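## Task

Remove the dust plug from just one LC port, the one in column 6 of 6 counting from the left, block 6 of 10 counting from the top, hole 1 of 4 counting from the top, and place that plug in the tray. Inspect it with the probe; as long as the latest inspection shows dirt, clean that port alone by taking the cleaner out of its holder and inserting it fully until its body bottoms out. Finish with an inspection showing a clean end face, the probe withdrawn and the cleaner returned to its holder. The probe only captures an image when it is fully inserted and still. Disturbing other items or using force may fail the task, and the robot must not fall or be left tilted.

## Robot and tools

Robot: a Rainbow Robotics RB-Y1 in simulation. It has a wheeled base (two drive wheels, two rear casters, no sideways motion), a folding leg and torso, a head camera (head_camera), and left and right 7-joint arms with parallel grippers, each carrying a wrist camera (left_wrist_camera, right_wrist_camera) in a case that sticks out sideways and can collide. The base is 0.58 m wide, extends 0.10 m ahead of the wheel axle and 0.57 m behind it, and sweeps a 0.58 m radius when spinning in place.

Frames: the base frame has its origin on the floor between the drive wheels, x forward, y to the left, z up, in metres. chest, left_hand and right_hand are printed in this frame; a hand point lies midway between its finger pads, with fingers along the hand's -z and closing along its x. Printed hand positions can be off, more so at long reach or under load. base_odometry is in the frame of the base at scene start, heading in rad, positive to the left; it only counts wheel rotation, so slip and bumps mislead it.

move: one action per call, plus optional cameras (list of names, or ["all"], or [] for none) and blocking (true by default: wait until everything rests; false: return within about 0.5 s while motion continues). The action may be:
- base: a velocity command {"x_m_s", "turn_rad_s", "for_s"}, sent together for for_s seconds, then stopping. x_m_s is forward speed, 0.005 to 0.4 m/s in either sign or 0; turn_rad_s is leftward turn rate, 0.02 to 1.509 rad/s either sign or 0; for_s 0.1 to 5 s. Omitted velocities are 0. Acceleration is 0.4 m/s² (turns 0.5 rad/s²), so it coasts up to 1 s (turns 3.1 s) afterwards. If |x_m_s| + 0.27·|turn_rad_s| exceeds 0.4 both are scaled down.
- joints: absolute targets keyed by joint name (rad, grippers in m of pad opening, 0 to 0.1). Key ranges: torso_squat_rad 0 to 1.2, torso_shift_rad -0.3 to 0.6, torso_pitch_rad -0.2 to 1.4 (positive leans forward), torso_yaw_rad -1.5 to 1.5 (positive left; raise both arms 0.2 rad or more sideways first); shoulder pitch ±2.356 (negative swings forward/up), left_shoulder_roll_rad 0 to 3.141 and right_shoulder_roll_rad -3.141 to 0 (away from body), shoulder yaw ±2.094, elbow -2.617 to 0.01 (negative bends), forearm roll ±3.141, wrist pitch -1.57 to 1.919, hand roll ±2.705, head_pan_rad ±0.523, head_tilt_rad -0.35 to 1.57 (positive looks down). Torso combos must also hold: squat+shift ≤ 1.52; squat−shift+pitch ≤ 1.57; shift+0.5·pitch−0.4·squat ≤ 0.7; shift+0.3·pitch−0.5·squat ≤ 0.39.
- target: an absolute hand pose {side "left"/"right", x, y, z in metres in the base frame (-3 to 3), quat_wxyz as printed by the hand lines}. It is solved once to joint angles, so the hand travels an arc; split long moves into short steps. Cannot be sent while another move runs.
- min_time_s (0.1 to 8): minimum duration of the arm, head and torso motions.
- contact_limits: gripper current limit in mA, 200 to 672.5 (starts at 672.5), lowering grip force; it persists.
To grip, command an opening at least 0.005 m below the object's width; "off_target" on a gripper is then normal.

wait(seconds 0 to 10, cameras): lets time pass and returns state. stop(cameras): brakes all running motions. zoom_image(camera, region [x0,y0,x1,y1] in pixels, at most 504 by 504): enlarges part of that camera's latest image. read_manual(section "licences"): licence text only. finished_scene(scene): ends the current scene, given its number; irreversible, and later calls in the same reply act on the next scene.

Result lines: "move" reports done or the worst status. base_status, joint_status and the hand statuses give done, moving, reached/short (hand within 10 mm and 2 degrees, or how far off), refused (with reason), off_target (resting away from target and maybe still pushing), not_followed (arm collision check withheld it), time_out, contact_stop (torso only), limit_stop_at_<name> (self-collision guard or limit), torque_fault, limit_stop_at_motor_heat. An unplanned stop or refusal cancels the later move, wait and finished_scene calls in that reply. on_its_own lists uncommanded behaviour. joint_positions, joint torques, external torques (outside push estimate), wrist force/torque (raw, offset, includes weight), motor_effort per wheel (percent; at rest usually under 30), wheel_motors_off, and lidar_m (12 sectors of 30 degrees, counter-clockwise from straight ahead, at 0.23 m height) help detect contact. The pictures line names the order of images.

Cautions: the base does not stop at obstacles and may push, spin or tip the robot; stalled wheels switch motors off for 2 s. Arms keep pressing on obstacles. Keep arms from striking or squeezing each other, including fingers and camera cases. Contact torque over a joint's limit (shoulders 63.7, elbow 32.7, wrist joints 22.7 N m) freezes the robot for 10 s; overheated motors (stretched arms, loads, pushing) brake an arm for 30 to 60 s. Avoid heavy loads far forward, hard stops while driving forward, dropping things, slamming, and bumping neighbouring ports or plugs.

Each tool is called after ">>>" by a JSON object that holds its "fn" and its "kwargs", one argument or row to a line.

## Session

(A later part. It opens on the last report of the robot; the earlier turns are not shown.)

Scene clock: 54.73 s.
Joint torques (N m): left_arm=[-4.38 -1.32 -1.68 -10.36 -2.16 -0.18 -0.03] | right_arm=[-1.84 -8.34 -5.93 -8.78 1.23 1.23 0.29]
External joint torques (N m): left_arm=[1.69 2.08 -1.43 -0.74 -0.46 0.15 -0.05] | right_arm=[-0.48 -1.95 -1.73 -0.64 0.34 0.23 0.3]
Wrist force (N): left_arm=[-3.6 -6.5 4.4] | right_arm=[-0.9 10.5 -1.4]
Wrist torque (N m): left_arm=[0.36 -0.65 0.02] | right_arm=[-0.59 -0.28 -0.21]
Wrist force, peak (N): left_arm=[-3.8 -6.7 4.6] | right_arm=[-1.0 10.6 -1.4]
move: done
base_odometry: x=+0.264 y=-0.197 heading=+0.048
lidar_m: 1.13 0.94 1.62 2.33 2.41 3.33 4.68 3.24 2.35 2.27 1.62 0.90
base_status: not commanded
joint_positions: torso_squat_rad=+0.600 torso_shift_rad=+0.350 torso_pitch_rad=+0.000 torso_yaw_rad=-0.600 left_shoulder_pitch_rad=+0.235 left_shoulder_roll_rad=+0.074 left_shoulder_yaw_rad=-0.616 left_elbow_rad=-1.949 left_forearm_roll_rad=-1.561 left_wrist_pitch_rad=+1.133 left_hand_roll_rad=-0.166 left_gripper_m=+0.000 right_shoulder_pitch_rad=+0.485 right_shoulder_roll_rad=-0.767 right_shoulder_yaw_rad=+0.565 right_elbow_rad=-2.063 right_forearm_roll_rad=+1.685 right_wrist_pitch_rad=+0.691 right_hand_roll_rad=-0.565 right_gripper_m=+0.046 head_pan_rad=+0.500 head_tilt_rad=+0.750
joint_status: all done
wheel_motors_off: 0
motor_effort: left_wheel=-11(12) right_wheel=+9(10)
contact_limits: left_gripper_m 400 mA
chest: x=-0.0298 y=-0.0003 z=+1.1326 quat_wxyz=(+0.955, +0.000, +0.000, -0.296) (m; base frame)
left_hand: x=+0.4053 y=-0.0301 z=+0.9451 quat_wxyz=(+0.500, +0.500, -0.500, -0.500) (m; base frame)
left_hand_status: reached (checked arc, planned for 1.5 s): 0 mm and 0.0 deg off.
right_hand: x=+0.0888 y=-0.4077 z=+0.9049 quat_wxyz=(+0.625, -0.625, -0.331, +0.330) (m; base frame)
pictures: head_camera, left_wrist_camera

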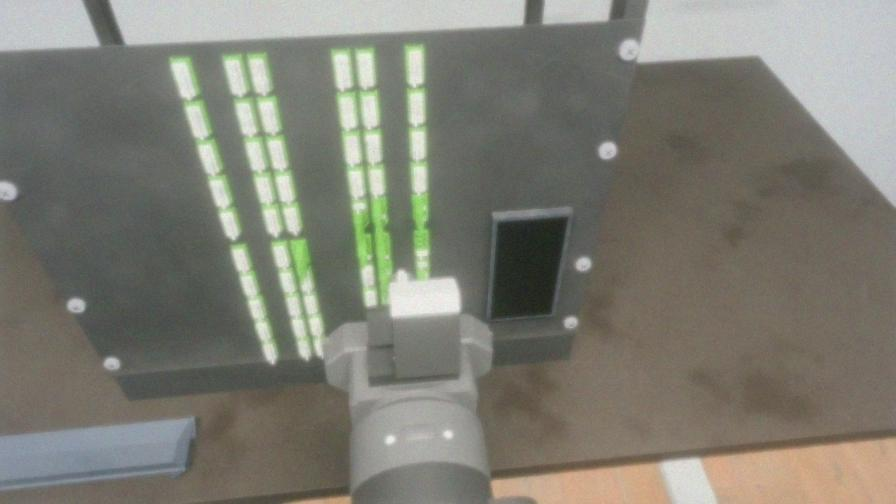

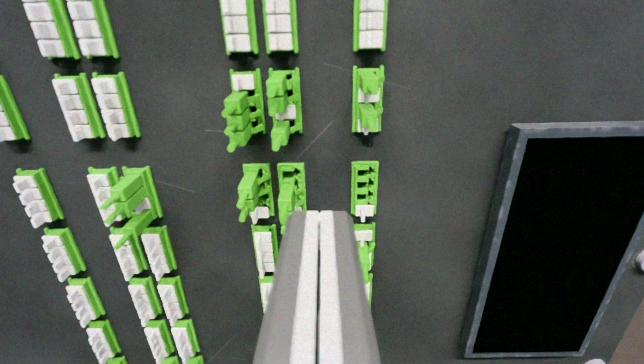

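>>> {"fn": "move", "kwargs": {
  "target": {"side": "left", "x": 0.37, "y": 0.12, "z": 0.93, "quat_wxyz": [0.683, 0.183, -0.183, -0.683]},
  "min_time_s": 2.5,
  "cameras": ["left_wrist_camera", "head_camera"]
}}

Scene clock: 57.73 s.
Joint torques (N m): left_arm=[-7.82 -0.84 1.73 -8.18 -0.73 -1.18 -0.02] | right_arm=[-1.82 -8.2 -6 -8.94 1.02 1.17 0.31]
External joint torques (N m): left_arm=[-2.41 -1.35 1.61 -0.7 -0.16 -0.03 -0.04] | right_arm=[-0.46 -1.81 -1.79 -0.8 0.13 0.17 0.32]
Wrist force (N): left_arm=[-3.0 -4.2 -0.7] | right_arm=[-0.8 10.4 -1.4]
Wrist torque (N m): left_arm=[0.20 -0.56 0.00] | right_arm=[-0.59 -0.28 -0.21]
Wrist force, peak (N): left_arm=[-3.6 -6.6 4.5] | right_arm=[-1.0 10.6 -1.6]
move: short
base_odometry: x=+0.264 y=-0.197 heading=+0.048
lidar_m: 1.14 0.94 1.62 2.33 2.42 3.32 4.68 3.23 2.36 2.27 1.63 0.89
base_status: not commanded
joint_positions: torso_squat_rad=+0.600 torso_shift_rad=+0.350 torso_pitch_rad=+0.000 torso_yaw_rad=-0.600 left_shoulder_pitch_rad=+0.191 left_shoulder_roll_rad=+0.000 left_shoulder_yaw_rad=-0.074 left_elbow_rad=-2.617 left_forearm_roll_rad=-0.529 left_wrist_pitch_rad=+1.919 left_hand_roll_rad=-1.239 left_gripper_m=+0.000 right_shoulder_pitch_rad=+0.485 right_shoulder_roll_rad=-0.767 right_shoulder_yaw_rad=+0.565 right_elbow_rad=-2.063 right_forearm_roll_rad=+1.685 right_wrist_pitch_rad=+0.691 right_hand_roll_rad=-0.565 right_gripper_m=+0.046 head_pan_rad=+0.500 head_tilt_rad=+0.750
joint_status: all done
wheel_motors_off: 0
motor_effort: left_wheel=-11(12) right_wheel=+9(10)
contact_limits: left_gripper_m 400 mA
chest: x=-0.0298 y=-0.0003 z=+1.1326 quat_wxyz=(+0.955, +0.000, +0.000, -0.296) (m; base frame)
left_hand: x=+0.3710 y=+0.1196 z=+0.9286 quat_wxyz=(+0.683, +0.277, -0.169, -0.654) (m; base frame)
left_hand_status: short (checked arc, as near as the solve gets, planned for 2.5 s): 2 mm and 11.4 deg off. The place is met; only the turn is off.
right_hand: x=+0.0888 y=-0.4077 z=+0.9049 quat_wxyz=(+0.625, -0.625, -0.331, +0.330) (m; base frame)
pictures: head_camera, left_wrist_camera

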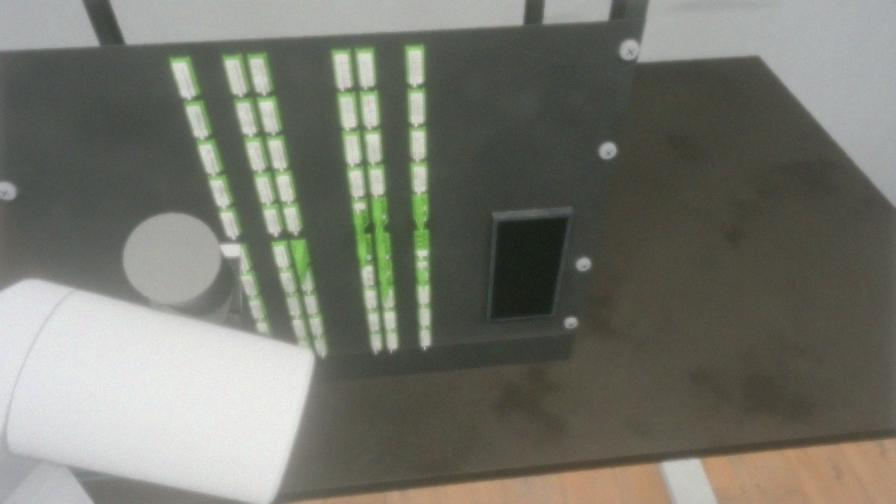

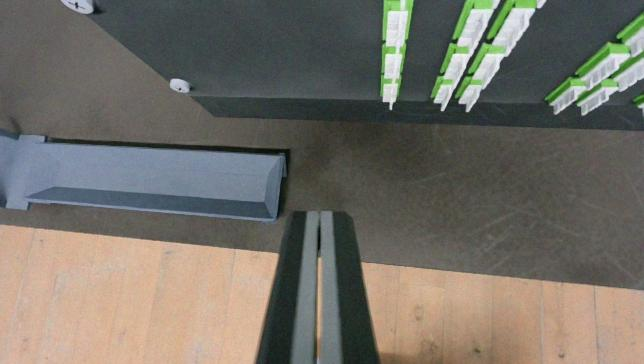

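>>> {"fn": "move", "kwargs": {
  "target": {"side": "left", "x": 0.385, "y": 0.25, "z": 0.85, "quat_wxyz": [0.683, 0.183, -0.183, -0.683]},
  "min_time_s": 2,
  "cameras": ["left_wrist_camera", "head_camera"]
}}

Scene clock: 60.53 s.
Joint torques (N m): left_arm=[0.62 7.17 4.23 -7.85 -0.31 -1.53 0.01] | right_arm=[-2.03 -8.01 -6.04 -8.99 1.21 1.18 0.33]
External joint torques (N m): left_arm=[1.44 1.23 1.05 0.82 -0.27 -0.43 0] | right_arm=[-0.67 -1.62 -1.83 -0.86 0.32 0.18 0.34]
Wrist force (N): left_arm=[-3.6 -4.1 -1.2] | right_arm=[-1.2 10.3 -1.6]
Wrist torque (N m): left_arm=[0.18 -0.62 0.05] | right_arm=[-0.57 -0.33 -0.21]
Wrist force, peak (N): left_arm=[-4.1 -3.9 -1.2] | right_arm=[-1.0 10.6 -1.6]
move: done
base_odometry: x=+0.264 y=-0.197 heading=+0.048
lidar_m: 1.14 0.94 1.62 2.33 2.43 3.33 4.68 3.22 2.36 2.27 1.62 0.90
base_status: not commanded
joint_positions: torso_squat_rad=+0.600 torso_shift_rad=+0.350 torso_pitch_rad=+0.000 torso_yaw_rad=-0.600 left_shoulder_pitch_rad=+0.487 left_shoulder_roll_rad=+0.100 left_shoulder_yaw_rad=+0.564 left_elbow_rad=-2.410 left_forearm_roll_rad=+0.327 left_wrist_pitch_rad=+1.527 left_hand_roll_rad=-1.449 left_gripper_m=+0.000 right_shoulder_pitch_rad=+0.485 right_shoulder_roll_rad=-0.767 right_shoulder_yaw_rad=+0.565 right_elbow_rad=-2.063 right_forearm_roll_rad=+1.685 right_wrist_pitch_rad=+0.691 right_hand_roll_rad=-0.565 right_gripper_m=+0.046 head_pan_rad=+0.500 head_tilt_rad=+0.750
joint_status: all done
wheel_motors_off: 0
motor_effort: left_wheel=-12(12) right_wheel=+9(10)
contact_limits: left_gripper_m 400 mA
chest: x=-0.0298 y=-0.0003 z=+1.1326 quat_wxyz=(+0.955, +0.000, +0.000, -0.296) (m; base frame)
left_hand: x=+0.3851 y=+0.2497 z=+0.8501 quat_wxyz=(+0.683, +0.183, -0.183, -0.683) (m; base frame)
left_hand_status: reached (checked arc, planned for 2.0 s): 0 mm and 0.0 deg off.
right_hand: x=+0.0888 y=-0.4077 z=+0.9049 quat_wxyz=(+0.625, -0.625, -0.331, +0.330) (m; base frame)
pictures: head_camera, left_wrist_camera

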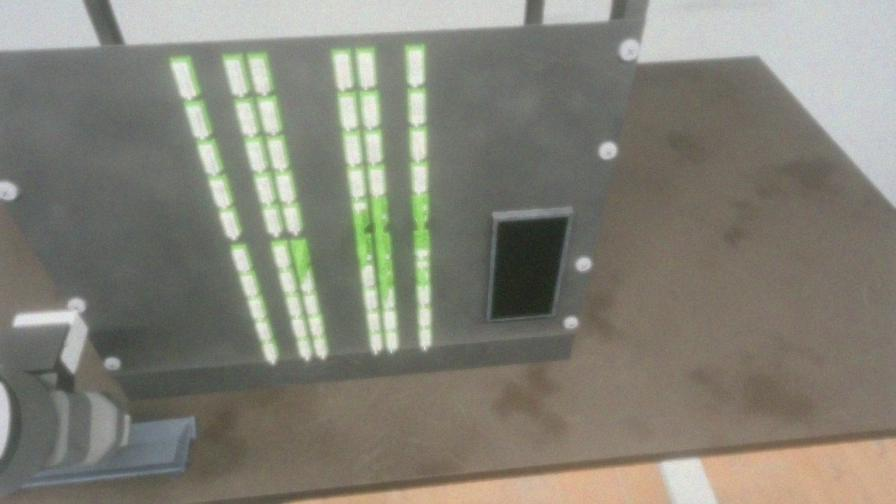

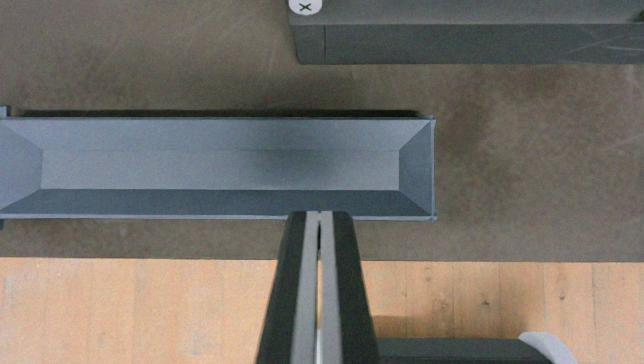

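>>> {"fn": "move", "kwargs": {
  "target": {"side": "left", "x": 0.411, "y": 0.27, "z": 0.82, "quat_wxyz": [0.683, 0.183, -0.183, -0.683]},
  "min_time_s": 1.5,
  "cameras": ["left_wrist_camera", "head_camera"]
}}

Scene clock: 62.67 s.
Joint torques (N m): left_arm=[-3.43 8.55 5.49 -7.85 -0.18 -1.51 -0.09] | right_arm=[-2.16 -8.12 -6.13 -9.17 1.17 1.43 0.25]
External joint torques (N m): left_arm=[-2.04 1.25 1.84 1.07 -0.19 -0.41 -0.1] | right_arm=[-0.81 -1.73 -1.92 -1.04 0.28 0.43 0.26]
Wrist force (N): left_arm=[-4.0 -3.8 -0.9] | right_arm=[-0.9 10.3 -1.5]
Wrist torque (N m): left_arm=[0.17 -0.65 0.03] | right_arm=[-0.57 -0.28 -0.20]
Wrist force, peak (N): left_arm=[-3.8 -4.4 -1.2] | right_arm=[-1.1 10.7 -1.4]
move: done
base_odometry: x=+0.264 y=-0.197 heading=+0.048
lidar_m: 1.14 0.94 1.62 2.33 2.42 3.32 4.68 3.24 2.36 2.27 1.63 0.89
base_status: not commanded
joint_positions: torso_squat_rad=+0.600 torso_shift_rad=+0.350 torso_pitch_rad=+0.000 torso_yaw_rad=-0.600 left_shoulder_pitch_rad=+0.442 left_shoulder_roll_rad=+0.140 left_shoulder_yaw_rad=+0.598 left_elbow_rad=-2.222 left_forearm_roll_rad=+0.355 left_wrist_pitch_rad=+1.411 left_hand_roll_rad=-1.503 left_gripper_m=+0.000 right_shoulder_pitch_rad=+0.485 right_shoulder_roll_rad=-0.767 right_shoulder_yaw_rad=+0.565 right_elbow_rad=-2.063 right_forearm_roll_rad=+1.685 right_wrist_pitch_rad=+0.691 right_hand_roll_rad=-0.565 right_gripper_m=+0.046 head_pan_rad=+0.500 head_tilt_rad=+0.750
joint_status: all done
wheel_motors_off: 0
motor_effort: left_wheel=-11(12) right_wheel=+8(10)
contact_limits: left_gripper_m 400 mA
chest: x=-0.0298 y=-0.0003 z=+1.1326 quat_wxyz=(+0.955, +0.000, +0.000, -0.296) (m; base frame)
left_hand: x=+0.4105 y=+0.2699 z=+0.8202 quat_wxyz=(+0.683, +0.183, -0.183, -0.683) (m; base frame)
left_hand_status: reached (checked arc, planned for 1.5 s): 1 mm and 0.0 deg off.
right_hand: x=+0.0888 y=-0.4077 z=+0.9049 quat_wxyz=(+0.625, -0.625, -0.331, +0.330) (m; base frame)
pictures: head_camera, left_wrist_camera

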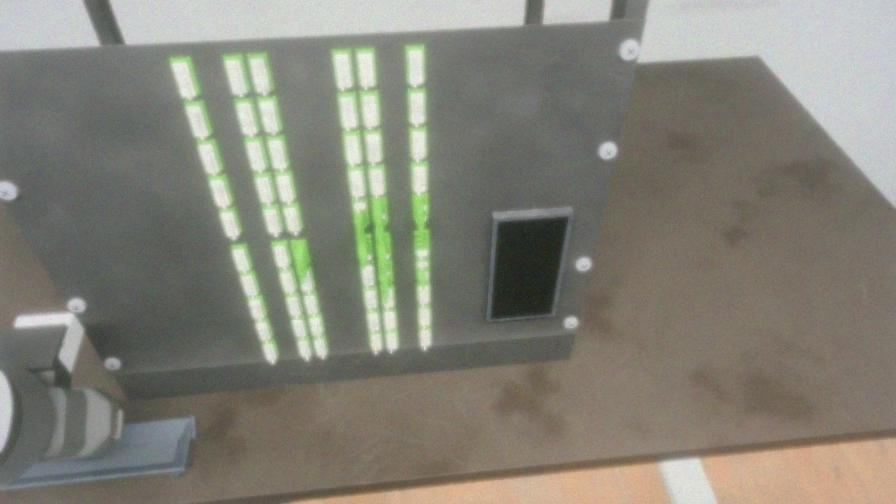

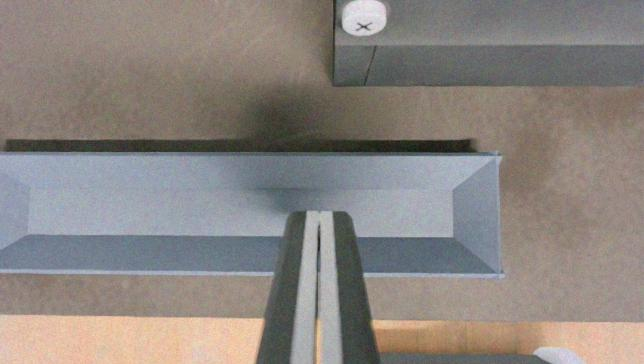

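>>> {"fn": "move", "kwargs": {
  "target": {"side": "left", "x": 0.411, "y": 0.27, "z": 0.787, "quat_wxyz": [0.683, 0.183, -0.183, -0.683]},
  "min_time_s": 1.5,
  "cameras": ["left_wrist_camera", "head_camera"]
}}

>>> {"fn": "zoom_image", "kwargs": {
  "camera": "left_wrist_camera",
  "region": [220, 160, 420, 340]
}}

Scene clock: 65.23 s.
Joint torques (N m): left_arm=[0.68 5.2 1.55 -8.06 -0.56 -1.69 -0.14] | right_arm=[-1.68 -7.81 -5.86 -8.97 1.21 1.18 0.13]
External joint torques (N m): left_arm=[2.07 -1.8 -1.9 1.16 -0.61 -0.59 -0.15] | right_arm=[-0.32 -1.42 -1.66 -0.84 0.32 0.18 0.14]
Wrist force (N): left_arm=[-3.7 -3.8 -1.2] | right_arm=[-0.8 10.4 -1.4]
Wrist torque (N m): left_arm=[0.18 -0.60 0.05] | right_arm=[-0.59 -0.28 -0.21]
Wrist force, peak (N): left_arm=[-3.9 -4.2 -1.1] | right_arm=[-1.1 10.6 -1.3]
move: done
base_odometry: x=+0.264 y=-0.197 heading=+0.048
lidar_m: 1.13 0.93 1.62 2.33 2.41 3.32 4.69 3.23 2.36 2.27 1.63 0.90
base_status: not commanded
joint_positions: torso_squat_rad=+0.600 torso_shift_rad=+0.350 torso_pitch_rad=+0.000 torso_yaw_rad=-0.600 left_shoulder_pitch_rad=+0.444 left_shoulder_roll_rad=+0.103 left_shoulder_yaw_rad=+0.573 left_elbow_rad=-2.118 left_forearm_roll_rad=+0.325 left_wrist_pitch_rad=+1.289 left_hand_roll_rad=-1.542 left_gripper_m=+0.000 right_shoulder_pitch_rad=+0.485 right_shoulder_roll_rad=-0.767 right_shoulder_yaw_rad=+0.565 right_elbow_rad=-2.063 right_forearm_roll_rad=+1.685 right_wrist_pitch_rad=+0.691 right_hand_roll_rad=-0.565 right_gripper_m=+0.046 head_pan_rad=+0.500 head_tilt_rad=+0.750
joint_status: all done
wheel_motors_off: 0
motor_effort: left_wheel=-11(12) right_wheel=+9(10)
contact_limits: left_gripper_m 400 mA
chest: x=-0.0298 y=-0.0003 z=+1.1326 quat_wxyz=(+0.955, +0.000, +0.000, -0.296) (m; base frame)
left_hand: x=+0.4112 y=+0.2701 z=+0.7874 quat_wxyz=(+0.683, +0.183, -0.183, -0.683) (m; base frame)
left_hand_status: reached (checked arc, planned for 1.5 s): 0 mm and 0.0 deg off.
right_hand: x=+0.0888 y=-0.4077 z=+0.9049 quat_wxyz=(+0.625, -0.625, -0.331, +0.330) (m; base frame)
pictures: head_camera, left_wrist_camera

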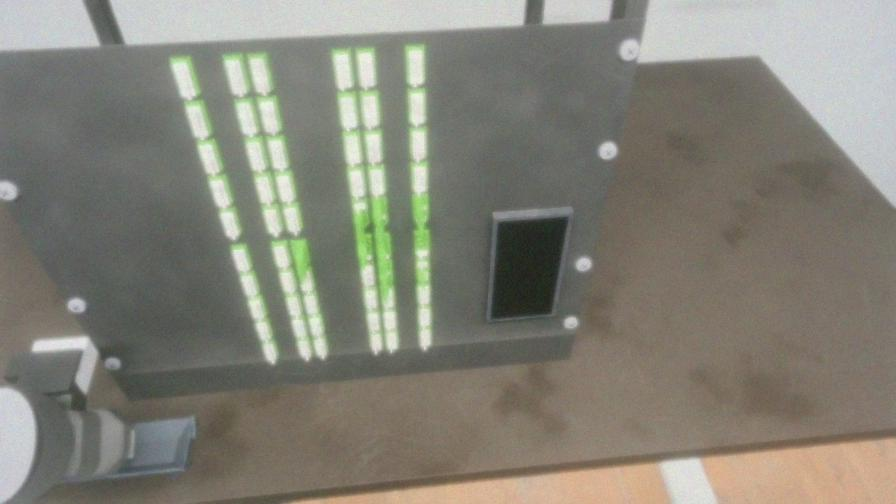

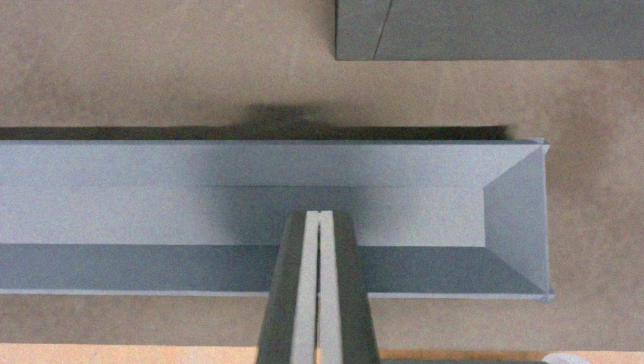

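Scaled by 2.520 from the camera's 644x364 image, which has a finer 1265x715 frame.

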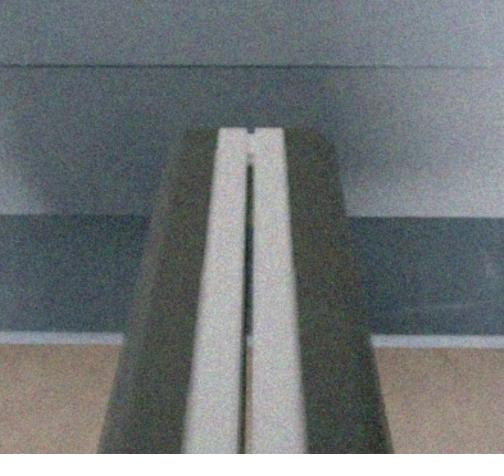

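>>> {"fn": "move", "kwargs": {
  "target": {"side": "left", "x": 0.411, "y": 0.27, "z": 0.769, "quat_wxyz": [0.683, 0.183, -0.183, -0.683]},
  "min_time_s": 1.5,
  "cameras": ["left_wrist_camera"]
}}

>>> {"fn": "zoom_image", "kwargs": {
  "camera": "left_wrist_camera",
  "region": [220, 160, 420, 340]
}}

Scene clock: 67.30 s.
Joint torques (N m): left_arm=[-3.53 4.96 1.37 -8.18 -0.49 -1.62 -0.14] | right_arm=[-2.03 -7.53 -5.7 -8.89 0.93 1.24 0.16]
External joint torques (N m): left_arm=[-2.13 -1.92 -1.98 1.14 -0.56 -0.51 -0.15] | right_arm=[-0.67 -1.14 -1.5 -0.75 0.04 0.24 0.17]
Wrist force (N): left_arm=[-3.6 -3.6 -1.1] | right_arm=[-0.9 10.5 -1.6]
Wrist torque (N m): left_arm=[0.17 -0.59 0.04] | right_arm=[-0.58 -0.28 -0.21]
Wrist force, peak (N): left_arm=[-4.0 -4.0 -1.3] | right_arm=[-1.0 10.6 -1.3]
move: done
base_odometry: x=+0.264 y=-0.197 heading=+0.048
lidar_m: 1.13 0.93 1.63 2.33 2.42 3.32 4.68 3.24 2.35 2.27 1.62 0.89
base_status: not commanded
joint_positions: torso_squat_rad=+0.600 torso_shift_rad=+0.350 torso_pitch_rad=+0.000 torso_yaw_rad=-0.600 left_shoulder_pitch_rad=+0.443 left_shoulder_roll_rad=+0.088 left_shoulder_yaw_rad=+0.561 left_elbow_rad=-2.056 left_forearm_roll_rad=+0.313 left_wrist_pitch_rad=+1.223 left_hand_roll_rad=-1.561 left_gripper_m=+0.000 right_shoulder_pitch_rad=+0.485 right_shoulder_roll_rad=-0.767 right_shoulder_yaw_rad=+0.565 right_elbow_rad=-2.063 right_forearm_roll_rad=+1.685 right_wrist_pitch_rad=+0.691 right_hand_roll_rad=-0.565 right_gripper_m=+0.046 head_pan_rad=+0.500 head_tilt_rad=+0.750
joint_status: all done
wheel_motors_off: 0
motor_effort: left_wheel=-11(12) right_wheel=+8(10)
contact_limits: left_gripper_m 400 mA
chest: x=-0.0298 y=-0.0003 z=+1.1326 quat_wxyz=(+0.955, +0.000, +0.000, -0.296) (m; base frame)
left_hand: x=+0.4109 y=+0.2704 z=+0.7691 quat_wxyz=(+0.683, +0.183, -0.183, -0.683) (m; base frame)
left_hand_status: reached (checked arc, planned for 1.5 s): 0 mm and 0.0 deg off.
right_hand: x=+0.0888 y=-0.4077 z=+0.9049 quat_wxyz=(+0.625, -0.625, -0.331, +0.330) (m; base frame)
pictures: left_wrist_camera

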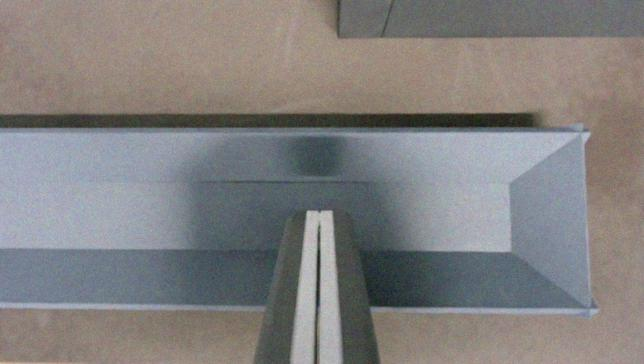

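Scaled by 2.520 from the camera's 644x364 image, which has a finer 1265x715 frame.

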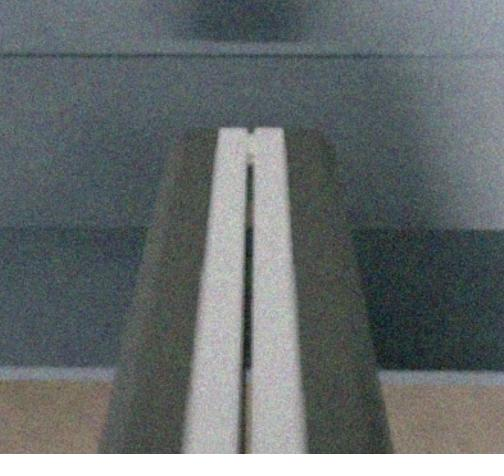

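>>> {"fn": "move", "kwargs": {
  "joints": {"left_gripper_m": 0.014},
  "cameras": ["left_wrist_camera"]
}}

>>> {"fn": "zoom_image", "kwargs": {
  "camera": "left_wrist_camera",
  "region": [220, 160, 420, 340]
}}

Scene clock: 67.97 s.
Joint torques (N m): left_arm=[-3.89 4.5 1.3 -8.19 -0.46 -1.56 -0.17] | right_arm=[-2 -8.13 -6.15 -8.95 1.18 1.27 0.29]
External joint torques (N m): left_arm=[-2.48 -2.39 -2.05 1.13 -0.53 -0.45 -0.18] | right_arm=[-0.65 -1.75 -1.95 -0.82 0.29 0.28 0.3]
Wrist force (N): left_arm=[-3.4 -3.6 -1.2] | right_arm=[-0.9 10.4 -1.3]
Wrist torque (N m): left_arm=[0.17 -0.57 0.03] | right_arm=[-0.58 -0.30 -0.21]
Wrist force, peak (N): left_arm=[-3.6 -3.8 -1.2] | right_arm=[-1.0 10.5 -1.5]
move: done
base_odometry: x=+0.264 y=-0.197 heading=+0.048
lidar_m: 1.14 0.94 1.62 2.33 2.43 3.32 4.68 3.24 2.36 2.27 1.63 0.89
base_status: not commanded
joint_positions: torso_squat_rad=+0.600 torso_shift_rad=+0.350 torso_pitch_rad=+0.000 torso_yaw_rad=-0.600 left_shoulder_pitch_rad=+0.443 left_shoulder_roll_rad=+0.088 left_shoulder_yaw_rad=+0.561 left_elbow_rad=-2.056 left_forearm_roll_rad=+0.313 left_wrist_pitch_rad=+1.223 left_hand_roll_rad=-1.561 left_gripper_m=+0.014 right_shoulder_pitch_rad=+0.485 right_shoulder_roll_rad=-0.767 right_shoulder_yaw_rad=+0.565 right_elbow_rad=-2.063 right_forearm_roll_rad=+1.685 right_wrist_pitch_rad=+0.691 right_hand_roll_rad=-0.565 right_gripper_m=+0.046 head_pan_rad=+0.500 head_tilt_rad=+0.750
joint_status: all done
wheel_motors_off: 0
motor_effort: left_wheel=-11(12) right_wheel=+8(10)
contact_limits: left_gripper_m 400 mA
chest: x=-0.0298 y=-0.0003 z=+1.1326 quat_wxyz=(+0.955, +0.000, +0.000, -0.296) (m; base frame)
left_hand: x=+0.4109 y=+0.2704 z=+0.7691 quat_wxyz=(+0.683, +0.183, -0.183, -0.683) (m; base frame)
right_hand: x=+0.0888 y=-0.4077 z=+0.9049 quat_wxyz=(+0.625, -0.625, -0.331, +0.330) (m; base frame)
pictures: left_wrist_camera

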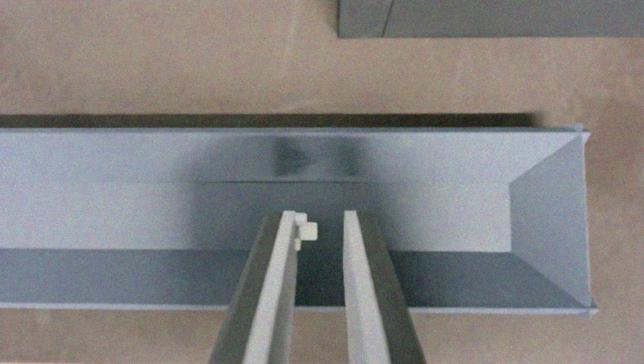

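Scaled by 2.520 from the camera's 644x364 image, which has a finer 1265x715 frame.

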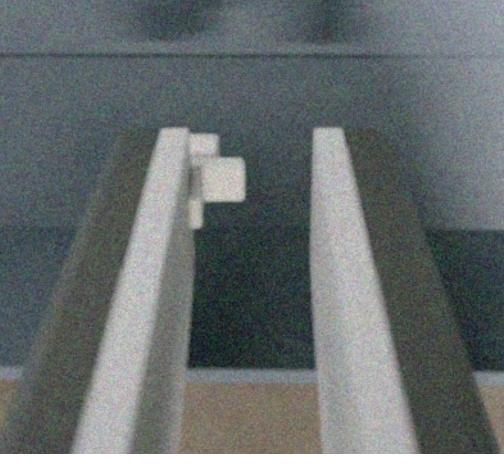

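>>> {"fn": "move", "kwargs": {
  "joints": {"left_gripper_m": 0.03},
  "cameras": ["left_wrist_camera"]
}}

>>> {"fn": "zoom_image", "kwargs": {
  "camera": "left_wrist_camera",
  "region": [220, 160, 420, 340]
}}

Scene clock: 68.70 s.
Joint torques (N m): left_arm=[-3.6 4.88 1.53 -8.23 -0.31 -1.7 -0.08] | right_arm=[-1.86 -7.94 -5.67 -8.75 1.11 1.26 0.19]
External joint torques (N m): left_arm=[-2.2 -2 -1.82 1.09 -0.39 -0.6 -0.09] | right_arm=[-0.51 -1.55 -1.47 -0.62 0.22 0.26 0.2]
Wrist force (N): left_arm=[-3.4 -3.6 -0.9] | right_arm=[-0.9 10.1 -1.5]
Wrist torque (N m): left_arm=[0.17 -0.57 0.04] | right_arm=[-0.54 -0.29 -0.21]
Wrist force, peak (N): left_arm=[-3.5 -3.9 -1.2] | right_arm=[-1.1 10.5 -1.5]
move: done
base_odometry: x=+0.264 y=-0.197 heading=+0.048
lidar_m: 1.14 0.94 1.62 2.33 2.42 3.33 4.68 3.23 2.36 2.27 1.63 0.89
base_status: not commanded
joint_positions: torso_squat_rad=+0.600 torso_shift_rad=+0.350 torso_pitch_rad=+0.000 torso_yaw_rad=-0.600 left_shoulder_pitch_rad=+0.443 left_shoulder_roll_rad=+0.088 left_shoulder_yaw_rad=+0.561 left_elbow_rad=-2.056 left_forearm_roll_rad=+0.313 left_wrist_pitch_rad=+1.223 left_hand_roll_rad=-1.561 left_gripper_m=+0.030 right_shoulder_pitch_rad=+0.485 right_shoulder_roll_rad=-0.767 right_shoulder_yaw_rad=+0.565 right_elbow_rad=-2.063 right_forearm_roll_rad=+1.685 right_wrist_pitch_rad=+0.691 right_hand_roll_rad=-0.565 right_gripper_m=+0.046 head_pan_rad=+0.500 head_tilt_rad=+0.750
joint_status: all done
wheel_motors_off: 0
motor_effort: left_wheel=-11(12) right_wheel=+9(10)
contact_limits: left_gripper_m 400 mA
chest: x=-0.0298 y=-0.0003 z=+1.1326 quat_wxyz=(+0.955, +0.000, +0.000, -0.296) (m; base frame)
left_hand: x=+0.4109 y=+0.2704 z=+0.7691 quat_wxyz=(+0.683, +0.183, -0.183, -0.683) (m; base frame)
right_hand: x=+0.0888 y=-0.4077 z=+0.9049 quat_wxyz=(+0.625, -0.625, -0.331, +0.330) (m; base frame)
pictures: left_wrist_camera

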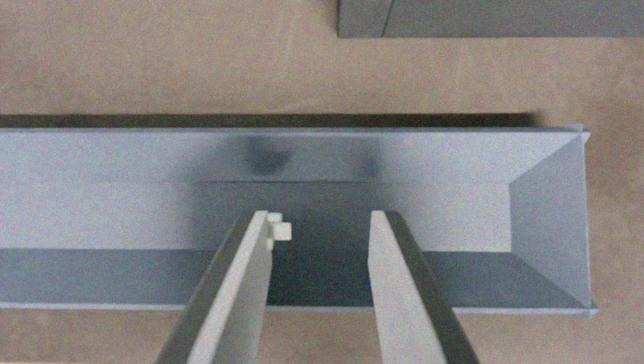

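Scaled by 2.520 from the camera's 644x364 image, which has a finer 1265x715 frame.

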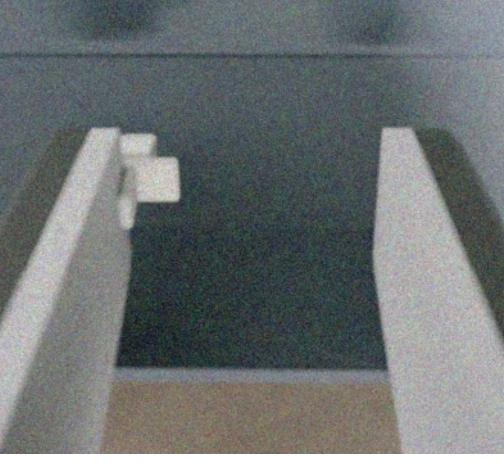

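>>> {"fn": "zoom_image", "kwargs": {
  "camera": "left_wrist_camera",
  "region": [240, 195, 320, 265]
}}

Scaled by 6.300 from the camera's 644x364 image, which has a finer 1265x715 frame.

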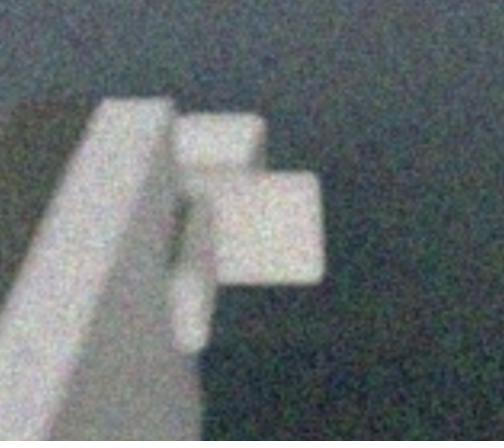

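>>> {"fn": "move", "kwargs": {
  "target": {"side": "left", "x": 0.411, "y": 0.27, "z": 0.757, "quat_wxyz": [0.683, 0.183, -0.183, -0.683]},
  "min_time_s": 1.0,
  "cameras": ["left_wrist_camera"]
}}

>>> {"fn": "zoom_image", "kwargs": {
  "camera": "left_wrist_camera",
  "region": [230, 180, 350, 280]
}}

Scene clock: 70.43 s.
Joint torques (N m): left_arm=[-1.07 2.08 -0.49 -3.96 -0.04 0.18 -0.24] | right_arm=[-2.1 -8.52 -5.97 -8.99 1.07 1.32 0.35]
External joint torques (N m): left_arm=[0.35 -4.74 -3.77 5.39 -0.13 1.29 -0.25] | right_arm=[-0.75 -2.14 -1.77 -0.86 0.18 0.32 0.36]
Wrist force (N): left_arm=[-5.5 3.5 11.3] | right_arm=[-0.9 10.4 -1.6]
Wrist torque (N m): left_arm=[0.33 -0.37 0.12] | right_arm=[-0.59 -0.28 -0.21]
Wrist force, peak (N): left_arm=[-5.7 3.3 12.5] | right_arm=[-0.8 10.6 -1.6]
move: done
base_odometry: x=+0.264 y=-0.197 heading=+0.048
lidar_m: 1.14 0.94 1.63 2.33 2.42 3.32 4.68 3.23 2.36 2.27 1.63 0.89
base_status: not commanded
joint_positions: torso_squat_rad=+0.600 torso_shift_rad=+0.350 torso_pitch_rad=+0.000 torso_yaw_rad=-0.600 left_shoulder_pitch_rad=+0.440 left_shoulder_roll_rad=+0.080 left_shoulder_yaw_rad=+0.555 left_elbow_rad=-2.017 left_forearm_roll_rad=+0.306 left_wrist_pitch_rad=+1.181 left_hand_roll_rad=-1.572 left_gripper_m=+0.030 right_shoulder_pitch_rad=+0.485 right_shoulder_roll_rad=-0.767 right_shoulder_yaw_rad=+0.565 right_elbow_rad=-2.063 right_forearm_roll_rad=+1.685 right_wrist_pitch_rad=+0.691 right_hand_roll_rad=-0.565 right_gripper_m=+0.046 head_pan_rad=+0.500 head_tilt_rad=+0.750
joint_status: all done
wheel_motors_off: 0
motor_effort: left_wheel=-11(12) right_wheel=+8(10)
contact_limits: left_gripper_m 400 mA
chest: x=-0.0299 y=-0.0003 z=+1.1326 quat_wxyz=(+0.955, +0.000, +0.000, -0.296) (m; base frame)
left_hand: x=+0.4110 y=+0.2704 z=+0.7584 quat_wxyz=(+0.683, +0.184, -0.183, -0.683) (m; base frame)
left_hand_status: reached (checked arc, planned for 1.0 s): 1 mm and 0.1 deg off.
right_hand: x=+0.0887 y=-0.4078 z=+0.9049 quat_wxyz=(+0.625, -0.625, -0.331, +0.330) (m; base frame)
pictures: left_wrist_camera

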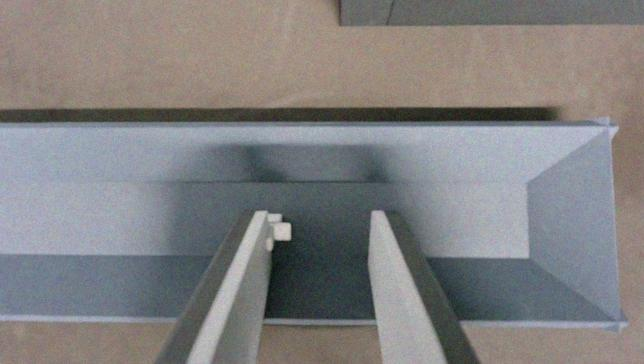

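Scaled by 4.200 from the camera's 644x364 image, which has a finer 1265x715 frame.

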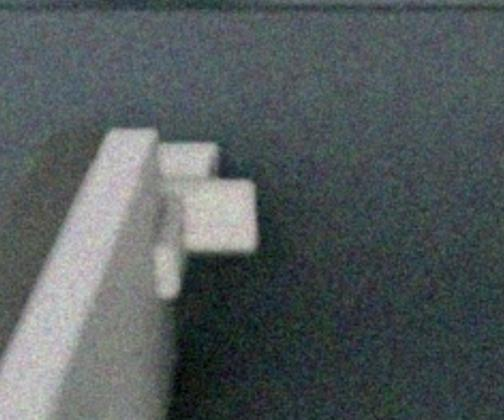

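>>> {"fn": "move", "kwargs": {
  "target": {"side": "left", "x": 0.411, "y": 0.27, "z": 0.762, "quat_wxyz": [0.683, 0.183, -0.183, -0.683]},
  "min_time_s": 1.0,
  "cameras": ["left_wrist_camera"]
}}

>>> {"fn": "zoom_image", "kwargs": {
  "camera": "left_wrist_camera",
  "region": [230, 180, 350, 280]
}}

Scene clock: 72.03 s.
Joint torques (N m): left_arm=[-1.86 8.11 4.94 -10.08 -0.08 -1.07 0.39] | right_arm=[-1.74 -8.11 -5.83 -8.93 1.13 1.25 0.29]
External joint torques (N m): left_arm=[-0.43 1.28 1.64 -0.73 -0.17 0.04 0.38] | right_arm=[-0.38 -1.72 -1.63 -0.8 0.24 0.25 0.3]
Wrist force (N): left_arm=[-3.4 -3.6 -1.3] | right_arm=[-1.1 10.4 -1.5]
Wrist torque (N m): left_arm=[0.17 -0.56 0.05] | right_arm=[-0.58 -0.32 -0.21]
Wrist force, peak (N): left_arm=[-5.5 3.3 11.8] | right_arm=[-0.8 10.6 -1.3]
move: done
base_odometry: x=+0.264 y=-0.197 heading=+0.048
lidar_m: 1.13 0.94 1.63 2.33 2.43 3.33 4.68 3.24 2.35 2.27 1.63 0.90
base_status: not commanded
joint_positions: torso_squat_rad=+0.600 torso_shift_rad=+0.350 torso_pitch_rad=+0.000 torso_yaw_rad=-0.600 left_shoulder_pitch_rad=+0.440 left_shoulder_roll_rad=+0.083 left_shoulder_yaw_rad=+0.557 left_elbow_rad=-2.030 left_forearm_roll_rad=+0.309 left_wrist_pitch_rad=+1.197 left_hand_roll_rad=-1.568 left_gripper_m=+0.030 right_shoulder_pitch_rad=+0.485 right_shoulder_roll_rad=-0.767 right_shoulder_yaw_rad=+0.565 right_elbow_rad=-2.063 right_forearm_roll_rad=+1.685 right_wrist_pitch_rad=+0.691 right_hand_roll_rad=-0.565 right_gripper_m=+0.046 head_pan_rad=+0.500 head_tilt_rad=+0.750
joint_status: all done
wheel_motors_off: 0
motor_effort: left_wheel=-11(12) right_wheel=+10(10)
contact_limits: left_gripper_m 400 mA
chest: x=-0.0299 y=-0.0003 z=+1.1326 quat_wxyz=(+0.955, +0.000, +0.000, -0.296) (m; base frame)
left_hand: x=+0.4109 y=+0.2698 z=+0.7617 quat_wxyz=(+0.683, +0.183, -0.183, -0.683) (m; base frame)
left_hand_status: reached (checked arc, planned for 1.0 s): 0 mm and 0.0 deg off.
right_hand: x=+0.0887 y=-0.4078 z=+0.9049 quat_wxyz=(+0.625, -0.625, -0.331, +0.330) (m; base frame)
pictures: left_wrist_camera

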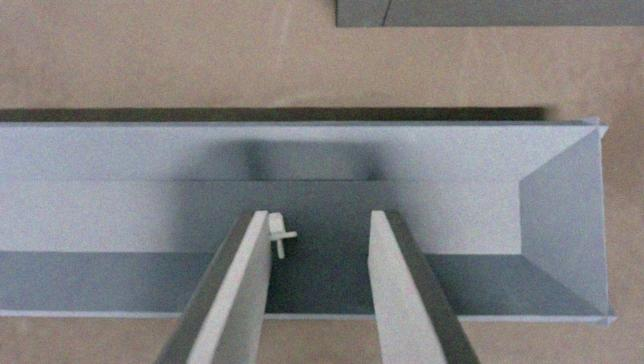

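Scaled by 4.200 from the camera's 644x364 image, which has a finer 1265x715 frame.

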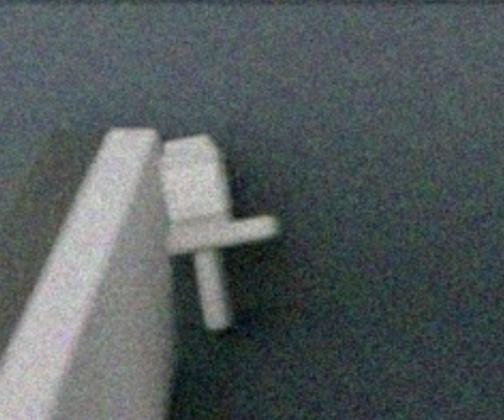

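>>> {"fn": "move", "kwargs": {
  "target": {"side": "left", "x": 0.411, "y": 0.27, "z": 0.80, "quat_wxyz": [0.683, 0.183, -0.183, -0.683]},
  "min_time_s": 1.5,
  "cameras": ["left_wrist_camera"]
}}

>>> {"fn": "zoom_image", "kwargs": {
  "camera": "left_wrist_camera",
  "region": [200, 160, 440, 300]
}}

Scene clock: 73.97 s.
Joint torques (N m): left_arm=[0.39 8.31 5.38 -9.92 -0.05 -1.05 0.5] | right_arm=[-0.99 -7.46 -5.62 -8.85 0.94 1.38 0.35]
External joint torques (N m): left_arm=[1.79 1.21 1.85 -0.8 -0.09 0.06 0.5] | right_arm=[0.37 -1.07 -1.42 -0.72 0.05 0.38 0.35]
Wrist force (N): left_arm=[-4.0 -3.8 -1.0] | right_arm=[-1.2 10.2 -1.4]
Wrist torque (N m): left_arm=[0.17 -0.64 0.03] | right_arm=[-0.57 -0.34 -0.22]
Wrist force, peak (N): left_arm=[-3.8 -4.2 -1.3] | right_arm=[-1.1 10.6 -1.4]
move: done
base_odometry: x=+0.264 y=-0.197 heading=+0.048
lidar_m: 1.14 0.93 1.62 2.33 2.42 3.32 4.68 3.23 2.36 2.27 1.62 0.89
base_status: not commanded
joint_positions: torso_squat_rad=+0.600 torso_shift_rad=+0.350 torso_pitch_rad=+0.000 torso_yaw_rad=-0.600 left_shoulder_pitch_rad=+0.444 left_shoulder_roll_rad=+0.117 left_shoulder_yaw_rad=+0.580 left_elbow_rad=-2.158 left_forearm_roll_rad=+0.336 left_wrist_pitch_rad=+1.334 left_hand_roll_rad=-1.527 left_gripper_m=+0.030 right_shoulder_pitch_rad=+0.485 right_shoulder_roll_rad=-0.767 right_shoulder_yaw_rad=+0.565 right_elbow_rad=-2.063 right_forearm_roll_rad=+1.685 right_wrist_pitch_rad=+0.691 right_hand_roll_rad=-0.565 right_gripper_m=+0.046 head_pan_rad=+0.500 head_tilt_rad=+0.750
joint_status: all done
wheel_motors_off: 0
motor_effort: left_wheel=-11(12) right_wheel=+8(10)
contact_limits: left_gripper_m 400 mA
chest: x=-0.0299 y=-0.0003 z=+1.1326 quat_wxyz=(+0.955, +0.000, +0.000, -0.296) (m; base frame)
left_hand: x=+0.4111 y=+0.2696 z=+0.7998 quat_wxyz=(+0.683, +0.183, -0.183, -0.683) (m; base frame)
left_hand_status: reached (checked arc, planned for 1.5 s): 0 mm and 0.0 deg off.
right_hand: x=+0.0887 y=-0.4078 z=+0.9049 quat_wxyz=(+0.625, -0.625, -0.331, +0.330) (m; base frame)
pictures: left_wrist_camera

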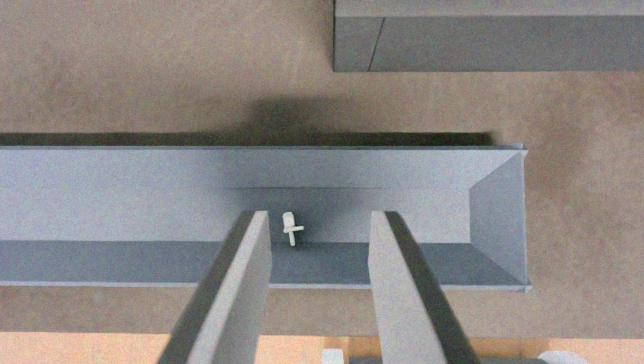

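Scaled by 2.100 from the camera's 644x364 image, which has a finer 1265x715 frame.

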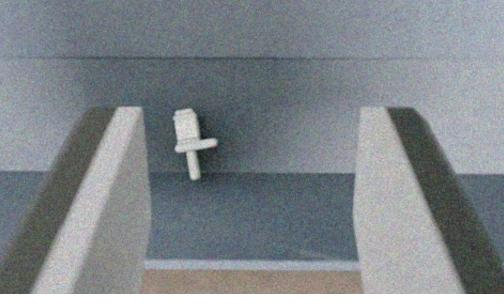

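>>> {"fn": "move", "kwargs": {
  "joints": {"torso_squat_rad": 0.5, "torso_shift_rad": 0.0},
  "min_time_s": 2.5,
  "cameras": []
}}

>>> {"fn": "move", "kwargs": {
  "joints": {"torso_yaw_rad": 0.0, "head_pan_rad": 0.0, "head_tilt_rad": 0.6},
  "min_time_s": 2
}}

Scene clock: 77.53 s.
Joint torques (N m): left_arm=[0.1 7.83 5.02 -9.73 -0.06 -1.23 0.32] | right_arm=[-2.03 -7.7 -5.72 -8.65 1.22 1.29 0.52]
External joint torques (N m): left_arm=[1.51 0.71 1.49 -0.6 -0.1 -0.12 0.31] | right_arm=[-0.66 -1.31 -1.51 -0.52 0.33 0.29 0.53]
Wrist force (N): left_arm=[-3.5 -3.5 -1.3] | right_arm=[-1.0 10.4 -1.5]
Wrist torque (N m): left_arm=[0.14 -0.62 0.03] | right_arm=[-0.58 -0.29 -0.20]
Wrist force, peak (N): left_arm=[-4.1 -4.0 -1.4] | right_arm=[-1.0 10.7 -1.5]
move: done
base_odometry: x=+0.264 y=-0.197 heading=+0.048
lidar_m: 1.14 0.94 1.62 2.33 2.42 3.33 4.68 3.24 2.36 2.27 1.63 0.90
base_status: not commanded
joint_positions: torso_squat_rad=+0.500 torso_shift_rad=+0.000 torso_pitch_rad=+0.000 torso_yaw_rad=-0.600 left_shoulder_pitch_rad=+0.444 left_shoulder_roll_rad=+0.117 left_shoulder_yaw_rad=+0.580 left_elbow_rad=-2.158 left_forearm_roll_rad=+0.336 left_wrist_pitch_rad=+1.334 left_hand_roll_rad=-1.527 left_gripper_m=+0.030 right_shoulder_pitch_rad=+0.485 right_shoulder_roll_rad=-0.767 right_shoulder_yaw_rad=+0.565 right_elbow_rad=-2.063 right_forearm_roll_rad=+1.685 right_wrist_pitch_rad=+0.691 right_hand_roll_rad=-0.565 right_gripper_m=+0.046 head_pan_rad=+0.500 head_tilt_rad=+0.750
joint_status: all done
wheel_motors_off: 0
motor_effort: left_wheel=-12(12) right_wheel=+9(10)
contact_limits: left_gripper_m 400 mA
chest: x=-0.2282 y=-0.0003 z=+1.2042 quat_wxyz=(+0.955, +0.000, +0.000, -0.296) (m; base frame)
left_hand: x=+0.2129 y=+0.2696 z=+0.8716 quat_wxyz=(+0.683, +0.183, -0.183, -0.683) (m; base frame)
right_hand: x=-0.1095 y=-0.4078 z=+0.9765 quat_wxyz=(+0.625, -0.625, -0.331, +0.330) (m; base frame)
pictures: none
No camera images: "cameras" was empty.

Scene clock: 79.83 s.
Joint torques (N m): left_arm=[-0.35 7.99 4.77 -9.71 -0.19 -1.13 0.6] | right_arm=[-1.91 -7.71 -5.76 -8.61 1.01 1.21 0.24]
External joint torques (N m): left_arm=[1.06 0.88 1.23 -0.59 -0.23 -0.02 0.59] | right_arm=[-0.54 -1.34 -1.56 -0.47 0.12 0.21 0.24]
Wrist force (N): left_arm=[-3.3 -4.0 -1.3] | right_arm=[-1.0 10.4 -1.2]
Wrist torque (N m): left_arm=[0.18 -0.60 0.04] | right_arm=[-0.59 -0.29 -0.20]
Wrist force, peak (N): left_arm=[-4.1 -4.1 -1.2] | right_arm=[-1.1 10.7 -1.2]
move: done
base_odometry: x=+0.264 y=-0.197 heading=+0.048
lidar_m: 1.14 0.94 1.62 2.33 2.42 3.32 4.68 3.23 2.36 2.27 1.63 0.89
base_status: not commanded
joint_positions: torso_squat_rad=+0.500 torso_shift_rad=+0.000 torso_pitch_rad=+0.000 torso_yaw_rad=+0.000 left_shoulder_pitch_rad=+0.444 left_shoulder_roll_rad=+0.117 left_shoulder_yaw_rad=+0.581 left_elbow_rad=-2.158 left_forearm_roll_rad=+0.336 left_wrist_pitch_rad=+1.334 left_hand_roll_rad=-1.527 left_gripper_m=+0.030 right_shoulder_pitch_rad=+0.485 right_shoulder_roll_rad=-0.767 right_shoulder_yaw_rad=+0.565 right_elbow_rad=-2.063 right_forearm_roll_rad=+1.685 right_wrist_pitch_rad=+0.691 right_hand_roll_rad=-0.565 right_gripper_m=+0.046 head_pan_rad=+0.000 head_tilt_rad=+0.600
joint_status: all done
wheel_motors_off: 0
motor_effort: left_wheel=-12(13) right_wheel=+9(10)
contact_limits: left_gripper_m 400 mA
chest: x=-0.2282 y=-0.0003 z=+1.2042 quat_wxyz=(+1.000, +0.000, +0.000, +0.000) (m; base frame)
left_hand: x=-0.0166 y=+0.4715 z=+0.8714 quat_wxyz=(+0.854, +0.229, -0.121, -0.451) (m; base frame)
right_hand: x=+0.0999 y=-0.2697 z=+0.9765 quat_wxyz=(+0.499, -0.500, -0.501, +0.500) (m; base frame)
pictures: head_camera, left_wrist_camera, right_wrist_camera

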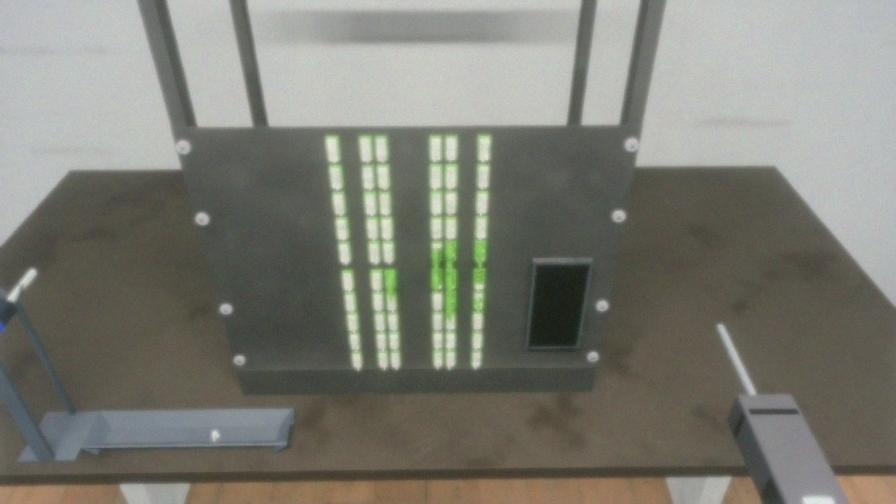

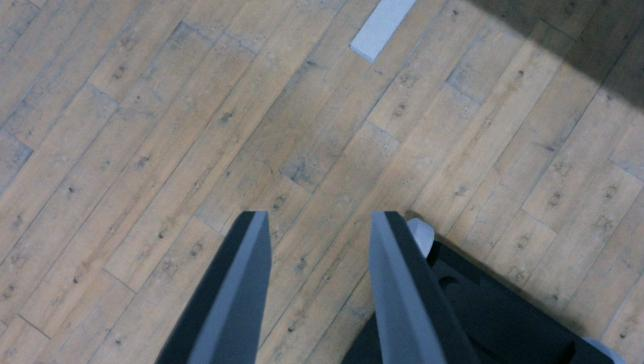

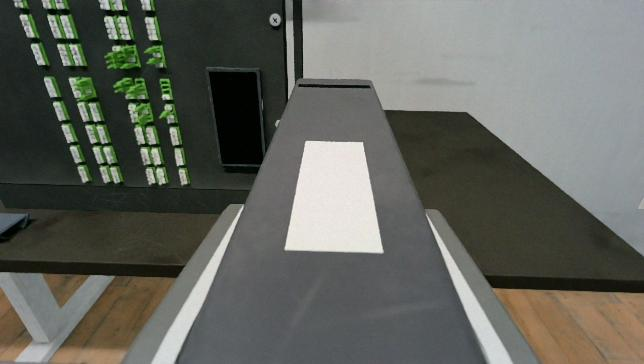

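>>> {"fn": "zoom_image", "kwargs": {
  "camera": "head_camera",
  "region": [400, 220, 620, 390]
}}

>>> {"fn": "zoom_image", "kwargs": {
  "camera": "head_camera",
  "region": [660, 290, 860, 504]
}}

>>> {"fn": "zoom_image", "kwargs": {
  "camera": "head_camera",
  "region": [0, 240, 320, 480]
}}

Scaled by 2.291 from the camera's 896x504 image, which has a finer 1280x720 frame.

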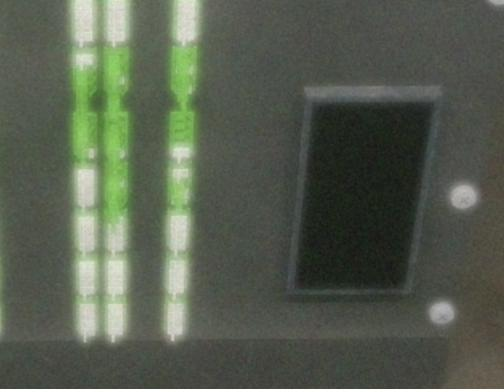

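Scaled by 2.355 from the camera's 896x504 image, which has a finer 1280x720 frame.

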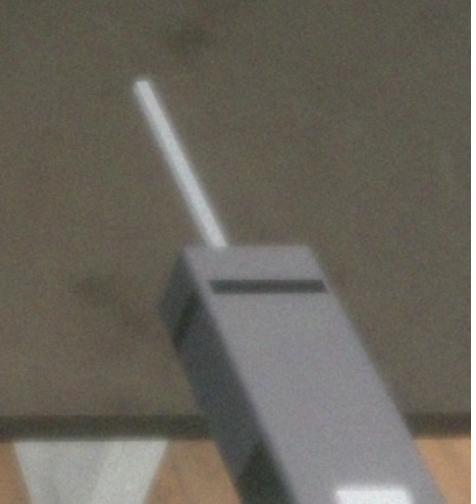

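Scaled by 1.575 from the camera's 896x504 image, which has a finer 1280x720 frame.

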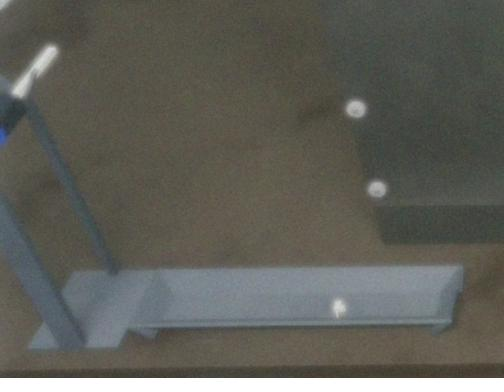

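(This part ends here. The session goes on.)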